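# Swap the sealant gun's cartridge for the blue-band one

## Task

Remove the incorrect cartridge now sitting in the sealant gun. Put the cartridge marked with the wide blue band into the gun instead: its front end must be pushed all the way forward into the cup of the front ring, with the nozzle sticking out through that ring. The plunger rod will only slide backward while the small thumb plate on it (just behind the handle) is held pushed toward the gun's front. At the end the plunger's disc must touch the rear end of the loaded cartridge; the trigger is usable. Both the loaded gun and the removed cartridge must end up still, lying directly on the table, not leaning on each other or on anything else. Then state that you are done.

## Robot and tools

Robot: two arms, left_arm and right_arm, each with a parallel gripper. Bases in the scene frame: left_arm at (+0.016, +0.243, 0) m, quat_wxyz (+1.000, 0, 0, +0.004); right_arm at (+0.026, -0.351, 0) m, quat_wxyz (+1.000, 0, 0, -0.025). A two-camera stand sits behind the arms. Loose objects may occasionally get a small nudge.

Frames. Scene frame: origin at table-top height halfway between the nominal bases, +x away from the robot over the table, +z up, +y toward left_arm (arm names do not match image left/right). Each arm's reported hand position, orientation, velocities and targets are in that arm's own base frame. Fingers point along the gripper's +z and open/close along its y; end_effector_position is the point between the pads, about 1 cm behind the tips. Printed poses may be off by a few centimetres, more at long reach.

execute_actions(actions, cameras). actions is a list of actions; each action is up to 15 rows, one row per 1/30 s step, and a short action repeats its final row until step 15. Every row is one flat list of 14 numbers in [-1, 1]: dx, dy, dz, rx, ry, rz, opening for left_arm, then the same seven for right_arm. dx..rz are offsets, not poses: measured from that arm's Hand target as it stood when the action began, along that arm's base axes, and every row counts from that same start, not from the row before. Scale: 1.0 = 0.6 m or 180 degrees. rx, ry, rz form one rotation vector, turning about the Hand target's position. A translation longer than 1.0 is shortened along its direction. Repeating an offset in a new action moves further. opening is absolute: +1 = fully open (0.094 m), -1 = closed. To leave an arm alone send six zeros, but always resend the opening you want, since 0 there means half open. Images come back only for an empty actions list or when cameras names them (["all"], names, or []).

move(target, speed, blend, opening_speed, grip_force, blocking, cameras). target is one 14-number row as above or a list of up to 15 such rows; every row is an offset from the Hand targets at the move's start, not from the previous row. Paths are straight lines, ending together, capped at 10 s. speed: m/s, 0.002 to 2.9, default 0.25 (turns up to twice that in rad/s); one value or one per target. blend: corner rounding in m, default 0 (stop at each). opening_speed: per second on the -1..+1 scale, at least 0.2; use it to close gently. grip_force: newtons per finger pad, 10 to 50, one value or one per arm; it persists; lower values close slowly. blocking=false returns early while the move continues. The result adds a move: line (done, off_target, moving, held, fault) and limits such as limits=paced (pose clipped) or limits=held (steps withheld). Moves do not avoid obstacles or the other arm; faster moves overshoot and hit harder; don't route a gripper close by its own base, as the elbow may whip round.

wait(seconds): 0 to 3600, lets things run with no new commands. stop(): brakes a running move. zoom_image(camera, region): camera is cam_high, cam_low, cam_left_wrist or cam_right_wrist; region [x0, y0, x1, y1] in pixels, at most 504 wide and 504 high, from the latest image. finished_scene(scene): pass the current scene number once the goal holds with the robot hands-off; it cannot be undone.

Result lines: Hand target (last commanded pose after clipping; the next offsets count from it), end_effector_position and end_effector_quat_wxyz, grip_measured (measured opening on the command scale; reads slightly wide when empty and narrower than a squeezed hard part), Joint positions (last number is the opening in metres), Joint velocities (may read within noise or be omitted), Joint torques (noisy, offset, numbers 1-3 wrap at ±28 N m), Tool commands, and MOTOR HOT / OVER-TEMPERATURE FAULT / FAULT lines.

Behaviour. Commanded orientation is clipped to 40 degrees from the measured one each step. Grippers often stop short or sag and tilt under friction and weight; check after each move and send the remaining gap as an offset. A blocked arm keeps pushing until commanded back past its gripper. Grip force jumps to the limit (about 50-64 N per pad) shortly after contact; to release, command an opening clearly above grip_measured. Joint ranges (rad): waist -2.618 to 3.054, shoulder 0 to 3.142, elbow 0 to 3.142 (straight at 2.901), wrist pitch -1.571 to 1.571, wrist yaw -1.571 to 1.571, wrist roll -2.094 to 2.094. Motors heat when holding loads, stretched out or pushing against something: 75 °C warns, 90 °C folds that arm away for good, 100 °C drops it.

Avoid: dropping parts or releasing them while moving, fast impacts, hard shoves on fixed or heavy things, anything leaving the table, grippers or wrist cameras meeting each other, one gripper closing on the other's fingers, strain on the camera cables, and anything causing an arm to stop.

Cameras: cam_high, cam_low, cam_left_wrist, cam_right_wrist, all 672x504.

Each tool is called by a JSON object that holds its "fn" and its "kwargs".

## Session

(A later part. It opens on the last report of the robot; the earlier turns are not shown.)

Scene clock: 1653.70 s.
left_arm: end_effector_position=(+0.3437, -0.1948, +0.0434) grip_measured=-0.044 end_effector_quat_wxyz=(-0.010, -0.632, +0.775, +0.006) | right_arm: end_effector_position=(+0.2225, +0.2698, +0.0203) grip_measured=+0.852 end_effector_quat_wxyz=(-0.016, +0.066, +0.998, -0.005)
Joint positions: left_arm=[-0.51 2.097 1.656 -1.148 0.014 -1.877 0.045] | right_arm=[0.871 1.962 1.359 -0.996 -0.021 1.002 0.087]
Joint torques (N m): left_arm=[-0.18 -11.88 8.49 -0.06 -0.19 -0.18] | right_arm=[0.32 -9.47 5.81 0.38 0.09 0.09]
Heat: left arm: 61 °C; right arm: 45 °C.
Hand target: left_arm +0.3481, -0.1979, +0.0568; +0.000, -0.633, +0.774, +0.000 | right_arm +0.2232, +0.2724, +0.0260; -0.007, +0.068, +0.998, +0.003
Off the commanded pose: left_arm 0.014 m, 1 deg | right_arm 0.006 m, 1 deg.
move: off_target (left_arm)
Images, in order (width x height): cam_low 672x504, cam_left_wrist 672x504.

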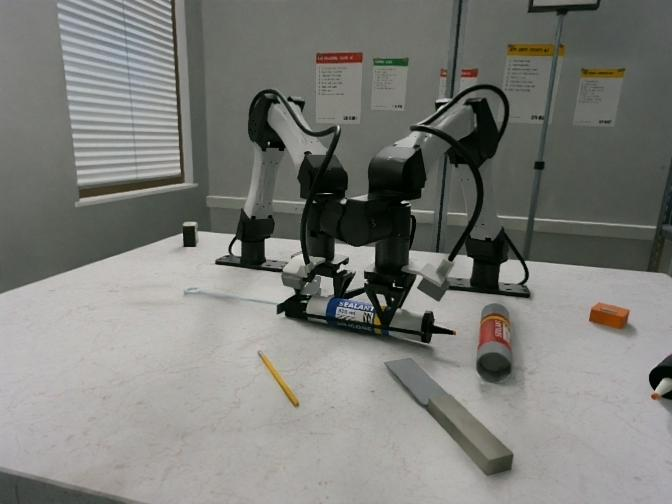

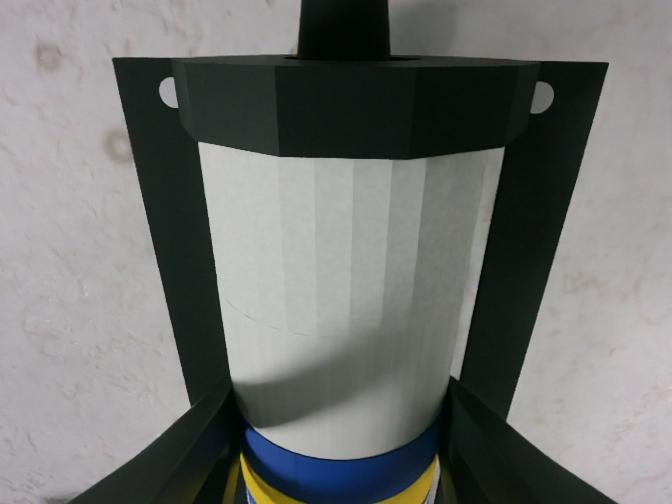

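{"fn": "move", "kwargs": {"target": [[0,0,0.0,0,0,0,-0.5, 0,0,0,0,0,0,0.6]], "speed": 0.05, "opening_speed": 0.3, "cameras": ["cam_left_wrist","cam_low","cam_right_wrist"]}}

{"fn": "zoom_image", "kwargs": {"camera": "cam_low", "region": [380, 290, 470, 360]}}

Scene clock: 1694.80 s.
left_arm: end_effector_position=(+0.3467, -0.1941, +0.0445) grip_measured=-0.044 end_effector_quat_wxyz=(-0.003, -0.629, +0.778, +0.005) | right_arm: end_effector_position=(+0.2187, +0.2674, +0.0198) grip_measured=+0.604 end_effector_quat_wxyz=(-0.021, +0.047, +0.999, -0.011)
Joint positions: left_arm=[-0.51 2.097 1.66 -1.144 0.002 -1.869 0.045] | right_arm=[0.875 1.962 1.357 -1.009 -0.021 0.969 0.075]
Joint torques (N m): left_arm=[-0.32 -11.81 8.17 -0.09 -0.14 -0.26] | right_arm=[-0.36 -9.54 5.93 0.48 0.06 0.43]
Heat: left arm: 62 °C; right arm: 47 °C.
Hand target: left_arm +0.3480, -0.1979, +0.0568; +0.000, -0.633, +0.774, +0.000 | right_arm +0.2233, +0.2724, +0.0260; -0.007, +0.068, +0.998, +0.003
Off the commanded pose: left_arm 0.013 m, 1 deg | right_arm 0.009 m, 3 deg.
move: done
Images, in order (width x height): cam_low 672x504, cam_left_wrist 672x504, cam_right_wrist 672x504.

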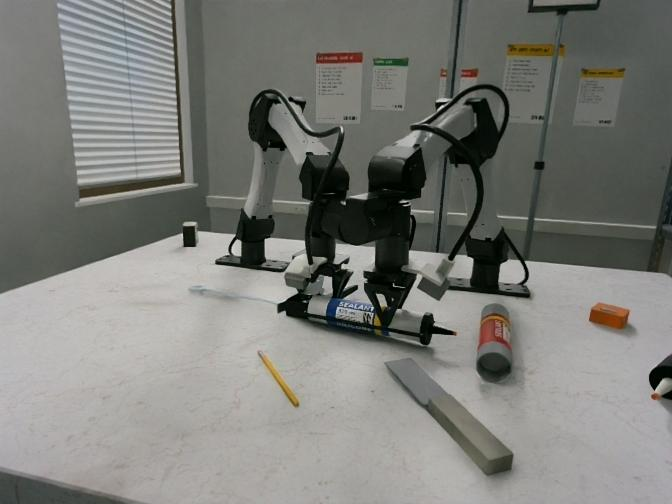

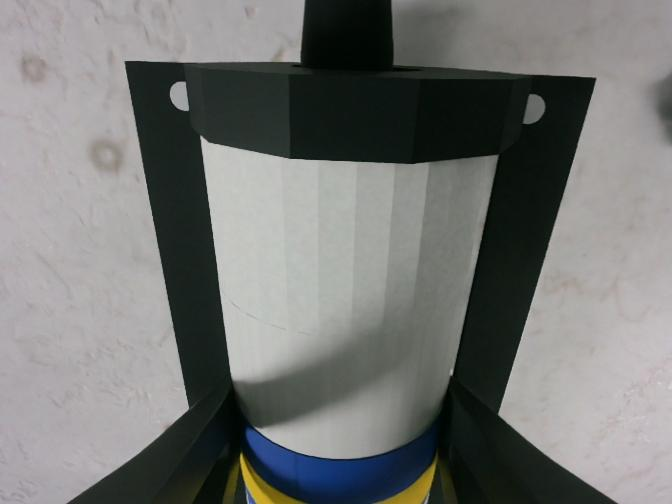

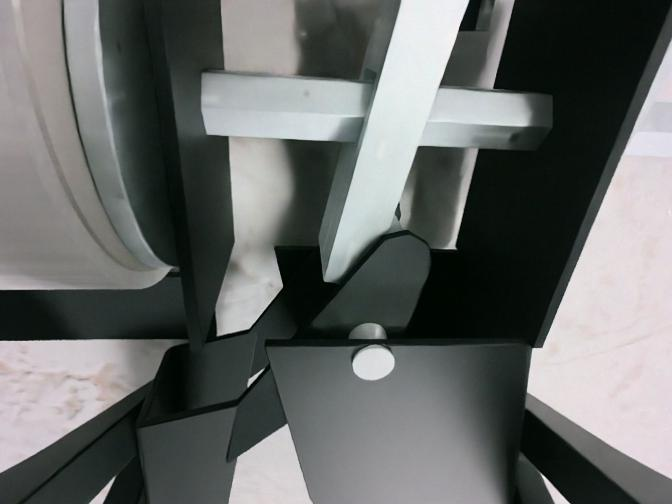

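Scaled by 5.600.

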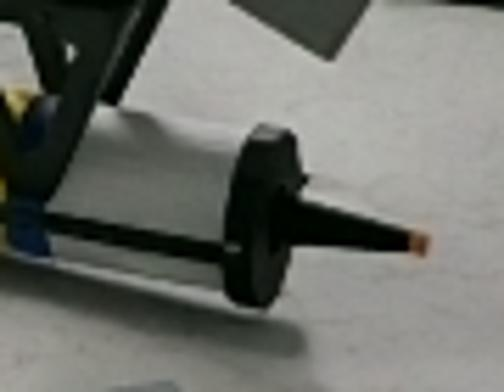

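{"fn": "move", "kwargs": {"target": [[0,0,0.0,0,0,0,-0.5, 0,0,0,0,0,0,0.35]], "speed": 0.05, "opening_speed": 0.3, "cameras": ["cam_left_wrist","cam_low","cam_right_wrist"]}}

{"fn": "zoom_image", "kwargs": {"camera": "cam_low", "region": [380, 290, 470, 360]}}

Scene clock: 1700.40 s.
left_arm: end_effector_position=(+0.3517, -0.1939, +0.0445) grip_measured=-0.044 end_effector_quat_wxyz=(+0.007, -0.614, +0.789, +0.000) | right_arm: end_effector_position=(+0.2110, +0.2654, +0.0196) grip_measured=+0.353 end_effector_quat_wxyz=(-0.035, +0.016, +0.999, -0.016)
Joint positions: left_arm=[-0.51 2.097 1.66 -1.127 -0.013 -1.832 0.045] | right_arm=[0.881 1.962 1.354 -1.032 -0.035 0.913 0.064]
Joint torques (N m): left_arm=[-0.32 -12.05 8.25 -0.15 0 -0.66] | right_arm=[-0.98 -9.63 6.17 0.64 0.13 0.93]
Heat: left arm: 62 °C; right arm: 48 °C.
Hand target: left_arm +0.3480, -0.1978, +0.0568; +0.000, -0.633, +0.774, +0.000 | right_arm +0.2232, +0.2725, +0.0260; -0.007, +0.068, +0.998, +0.003
Off the commanded pose: left_arm 0.013 m, 3 deg | right_arm 0.015 m, 7 deg.
move: done
Images, in order (width x height): cam_low 672x504, cam_left_wrist 672x504, cam_right_wrist 672x504.

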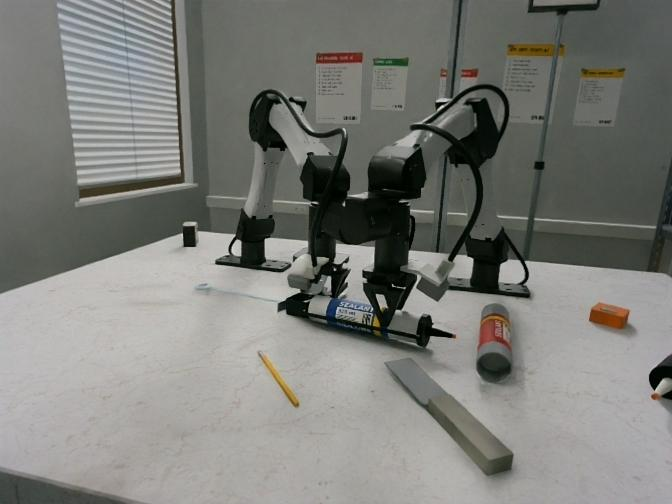

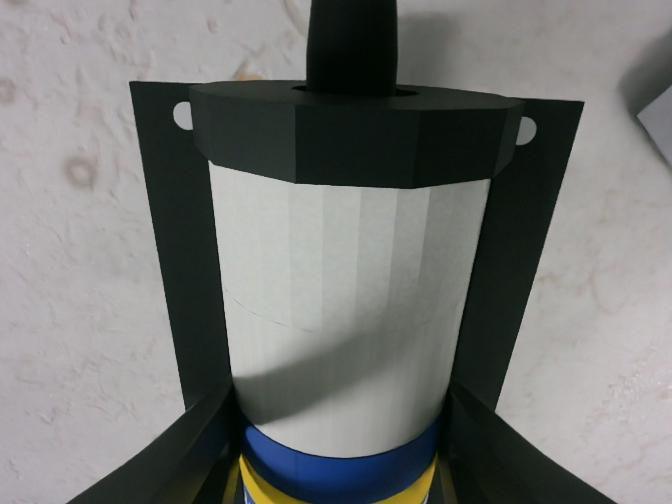

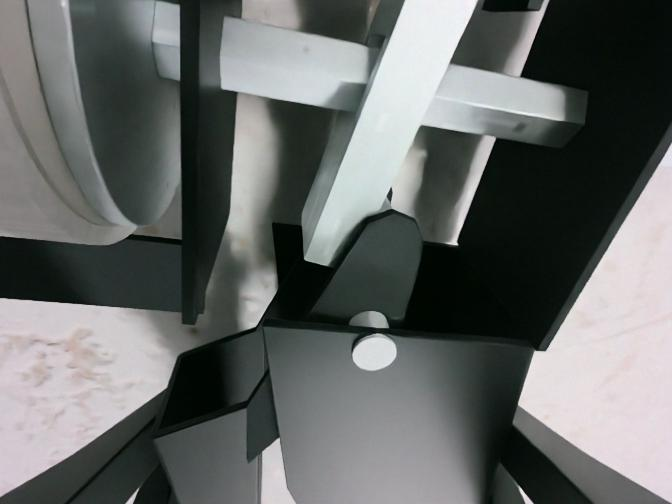

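Scaled by 5.600.

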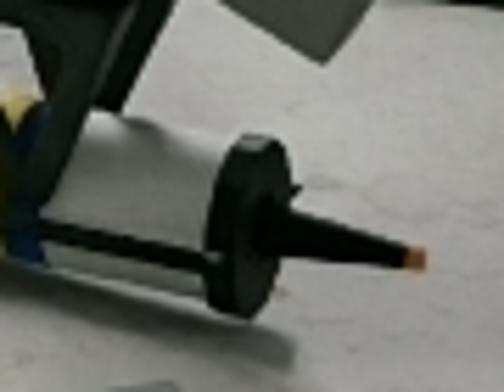

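{"fn": "move", "kwargs": {"target": [[0,0,0.0,0,0,0,-0.5, 0,0,0,0,0,0,0.15]], "speed": 0.05, "opening_speed": 0.3, "cameras": ["cam_left_wrist","cam_low","cam_right_wrist"]}}

{"fn": "zoom_image", "kwargs": {"camera": "cam_low", "region": [380, 290, 470, 360]}}

Scene clock: 1706.27 s.
left_arm: end_effector_position=(+0.3536, -0.1943, +0.0445) grip_measured=-0.044 end_effector_quat_wxyz=(+0.010, -0.609, +0.793, -0.003) | right_arm: end_effector_position=(+0.2083, +0.2643, +0.0195) grip_measured=+0.265 end_effector_quat_wxyz=(-0.041, +0.006, +0.999, -0.017)
Joint positions: left_arm=[-0.51 2.097 1.66 -1.12 -0.017 -1.819 0.045] | right_arm=[0.881 1.962 1.353 -1.04 -0.043 0.892 0.059]
Joint torques (N m): left_arm=[-0.2 -11.92 8.24 -0.23 -0.01 -0.87] | right_arm=[-1.18 -9.54 6.67 0.75 0.18 1.12]
Heat: left arm: 62 °C; right arm: 48 °C.
Hand target: left_arm +0.3481, -0.1978, +0.0568; +0.000, -0.633, +0.774, +0.000 | right_arm +0.2232, +0.2725, +0.0261; -0.007, +0.068, +0.998, +0.003
Off the commanded pose: left_arm 0.014 m, 4 deg | right_arm 0.018 m, 8 deg.
move: done
Images, in order (width x height): cam_low 672x504, cam_left_wrist 672x504, cam_right_wrist 672x504.

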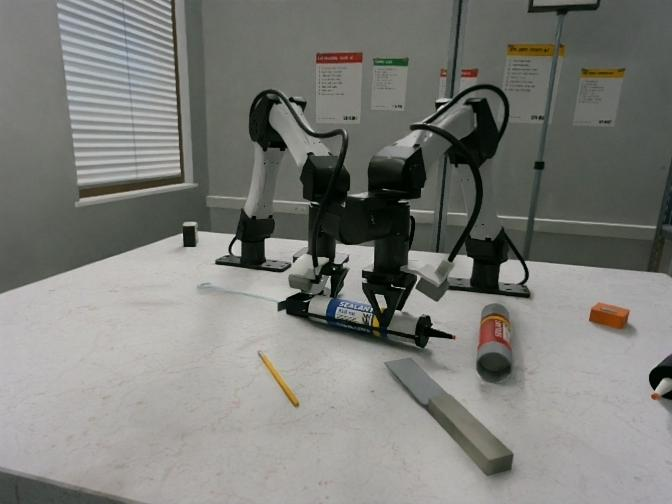

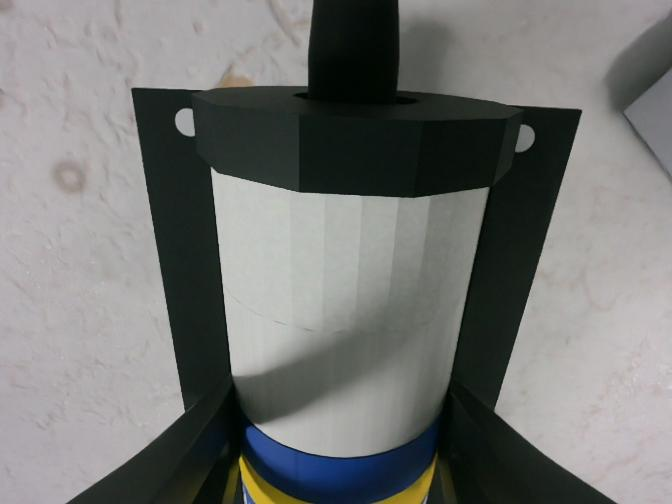

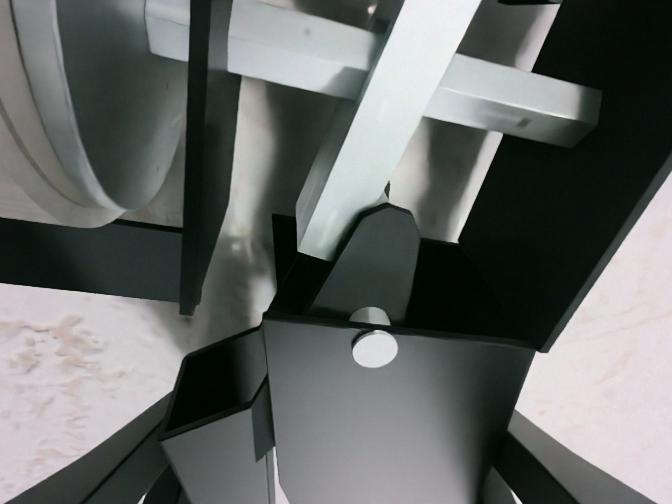

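Scaled by 5.600.

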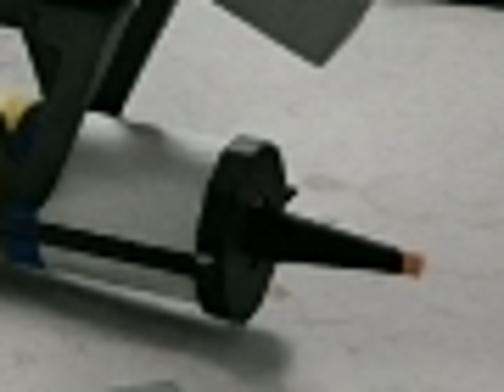

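{"fn": "move", "kwargs": {"target": [[0,0,0.0,0,0,0,-0.5, 0,0,0,0,0,0,0.9],[0.009,0.006,-0.02,0,0,0,-0.5, 0,0,0,0,0,0,0.9],[0.009,0.006,-0.025,0,0,0,0.3, 0,0,0,0,0,0,0.9]], "speed": 0.05, "opening_speed": 0.8, "cameras": ["cam_left_wrist","cam_low","cam_right_wrist"]}}

{"fn": "zoom_image", "kwargs": {"camera": "cam_low", "region": [380, 290, 470, 360]}}

Scene clock: 1714.93 s.
left_arm: end_effector_position=(+0.3470, -0.1919, +0.0415) grip_measured=+0.297 end_effector_quat_wxyz=(+0.000, -0.630, +0.777, +0.011) | right_arm: end_effector_position=(+0.2174, +0.2714, +0.0188) grip_measured=+0.898 end_effector_quat_wxyz=(-0.022, +0.061, +0.998, -0.004)
Joint positions: left_arm=[-0.509 2.105 1.66 -1.146 -0.009 -1.872 0.061] | right_arm=[0.88 1.962 1.353 -0.995 -0.03 1.003 0.089]
Joint torques (N m): left_arm=[0.87 -10.19 6.52 0.37 0 -0.05] | right_arm=[-0.75 -9.68 6.48 0.35 0.16 0.1]
Heat: left arm: 62 °C; right arm: 48 °C.
Hand target: left_arm +0.3535, -0.1942, +0.0418; +0.000, -0.633, +0.774, +0.000 | right_arm +0.2233, +0.2724, +0.0261; -0.007, +0.068, +0.998, +0.003
Off the commanded pose: left_arm 0.007 m, 1 deg | right_arm 0.009 m, 2 deg.
move: done
Images, in order (width x height): cam_low 672x504, cam_left_wrist 672x504, cam_right_wrist 672x504.

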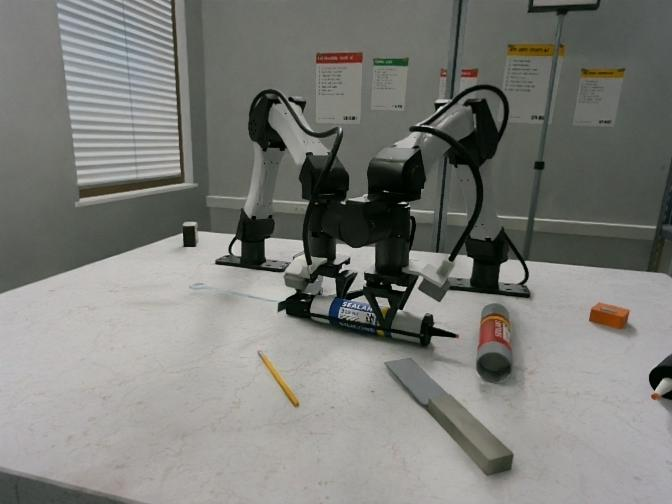

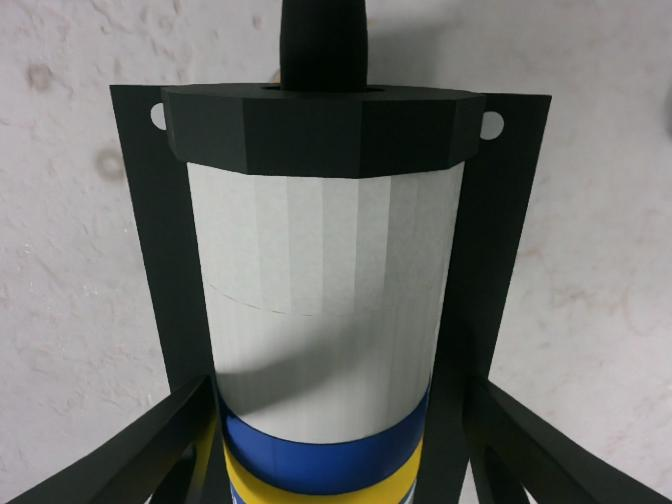

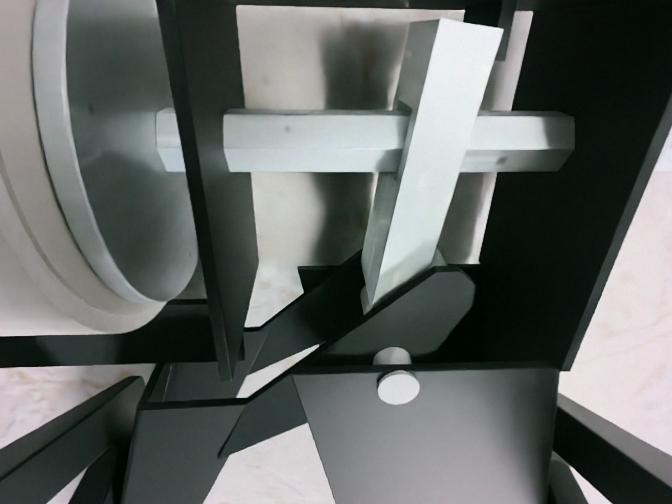

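Scaled by 5.600.

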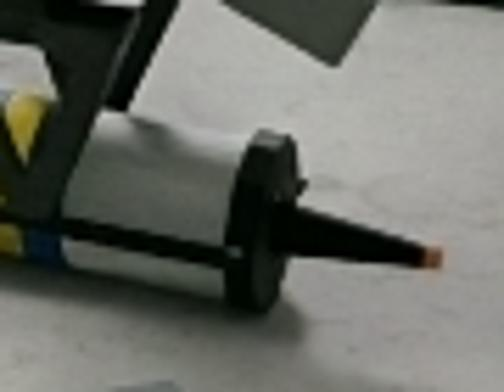

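{"fn": "move", "kwargs": {"target": [[-0.008,0.003,0.0,0,0,0,0.5, 0.004,0,0.0,0,0,0,1],[-0.008,0.003,0.11,0,0,0,0.5, 0.004,0,0.17,0,0,0,1]], "speed": 0.12, "cameras": ["cam_left_wrist","cam_low","cam_right_wrist"]}}

{"fn": "zoom_image", "kwargs": {"camera": "cam_low", "region": [380, 290, 470, 360]}}

{"fn": "zoom_image", "kwargs": {"camera": "cam_right_wrist", "region": [100, 0, 460, 270]}}

Scene clock: 1723.20 s.
left_arm: end_effector_position=(+0.3451, -0.1909, +0.0891) grip_measured=+0.498 end_effector_quat_wxyz=(-0.004, -0.630, +0.777, +0.020) | right_arm: end_effector_position=(+0.2205, +0.2750, +0.1179) grip_measured=+0.998 end_effector_quat_wxyz=(-0.019, +0.061, +0.998, +0.000)
Joint positions: left_arm=[-0.509 2.095 1.835 -1.351 -0.008 -1.872 0.07] | right_arm=[0.88 1.902 1.672 -1.364 -0.029 1.003 0.094]
Joint torques (N m): left_arm=[0.83 -13.81 7.98 0.03 0 -0.12] | right_arm=[-1.17 -9.03 8.58 0.15 0.16 0.09]
Heat: left arm: 62 °C; right arm: 48 °C.
Hand target: left_arm +0.3488, -0.1924, +0.1079; +0.000, -0.633, +0.774, +0.000 | right_arm +0.2257, +0.2724, +0.1280; -0.007, +0.068, +0.998, +0.003
Off the commanded pose: left_arm 0.019 m, 2 deg | right_arm 0.012 m, 2 deg.
move: off_target (left_arm, right_arm)
Images, in order (width x height): cam_low 672x504, cam_left_wrist 672x504, cam_right_wrist 672x504.

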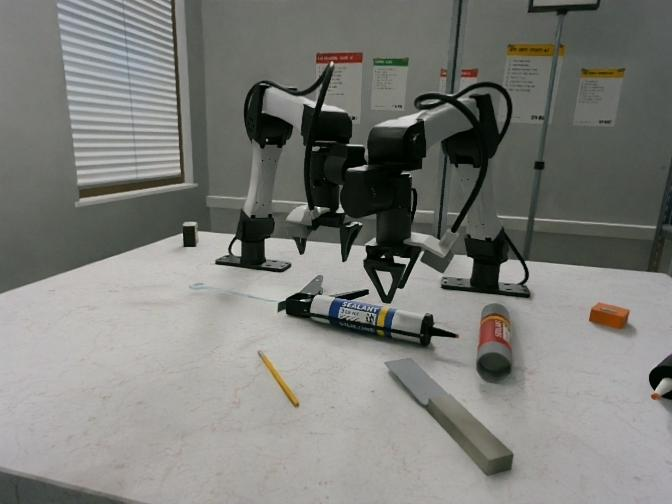

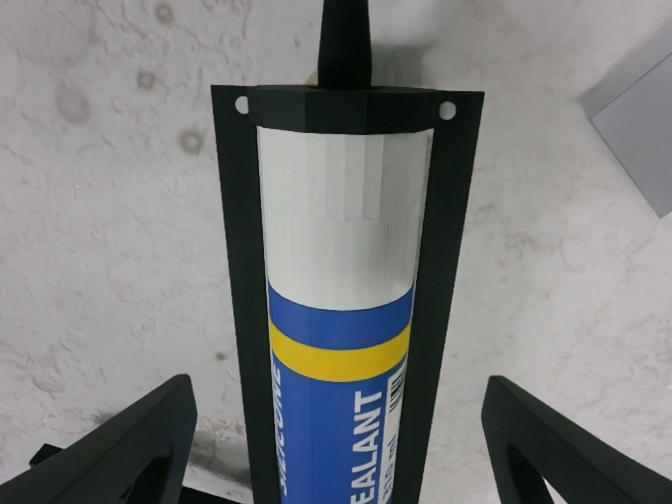

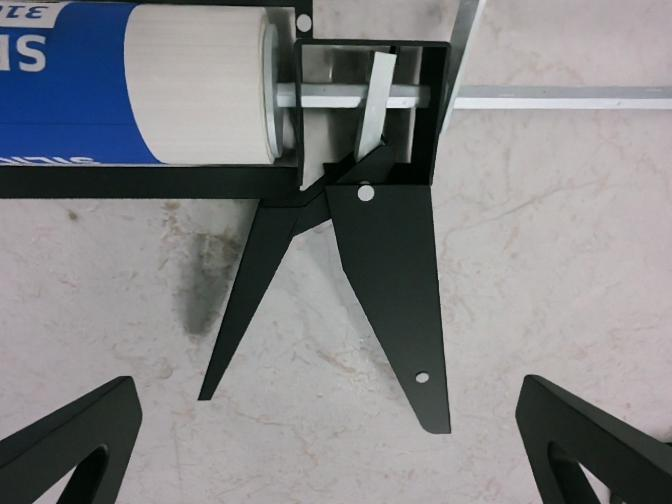

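Scaled by 5.600.

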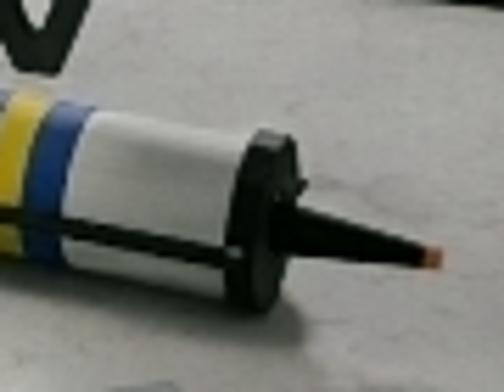

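Scaled by 1.400.

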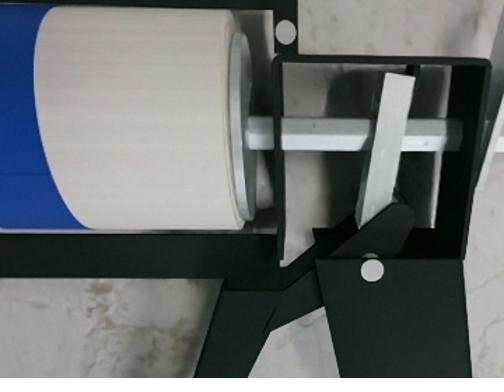

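{"fn": "finished_scene", "kwargs": {"scene": 1}}

The scene is finished: the task was done.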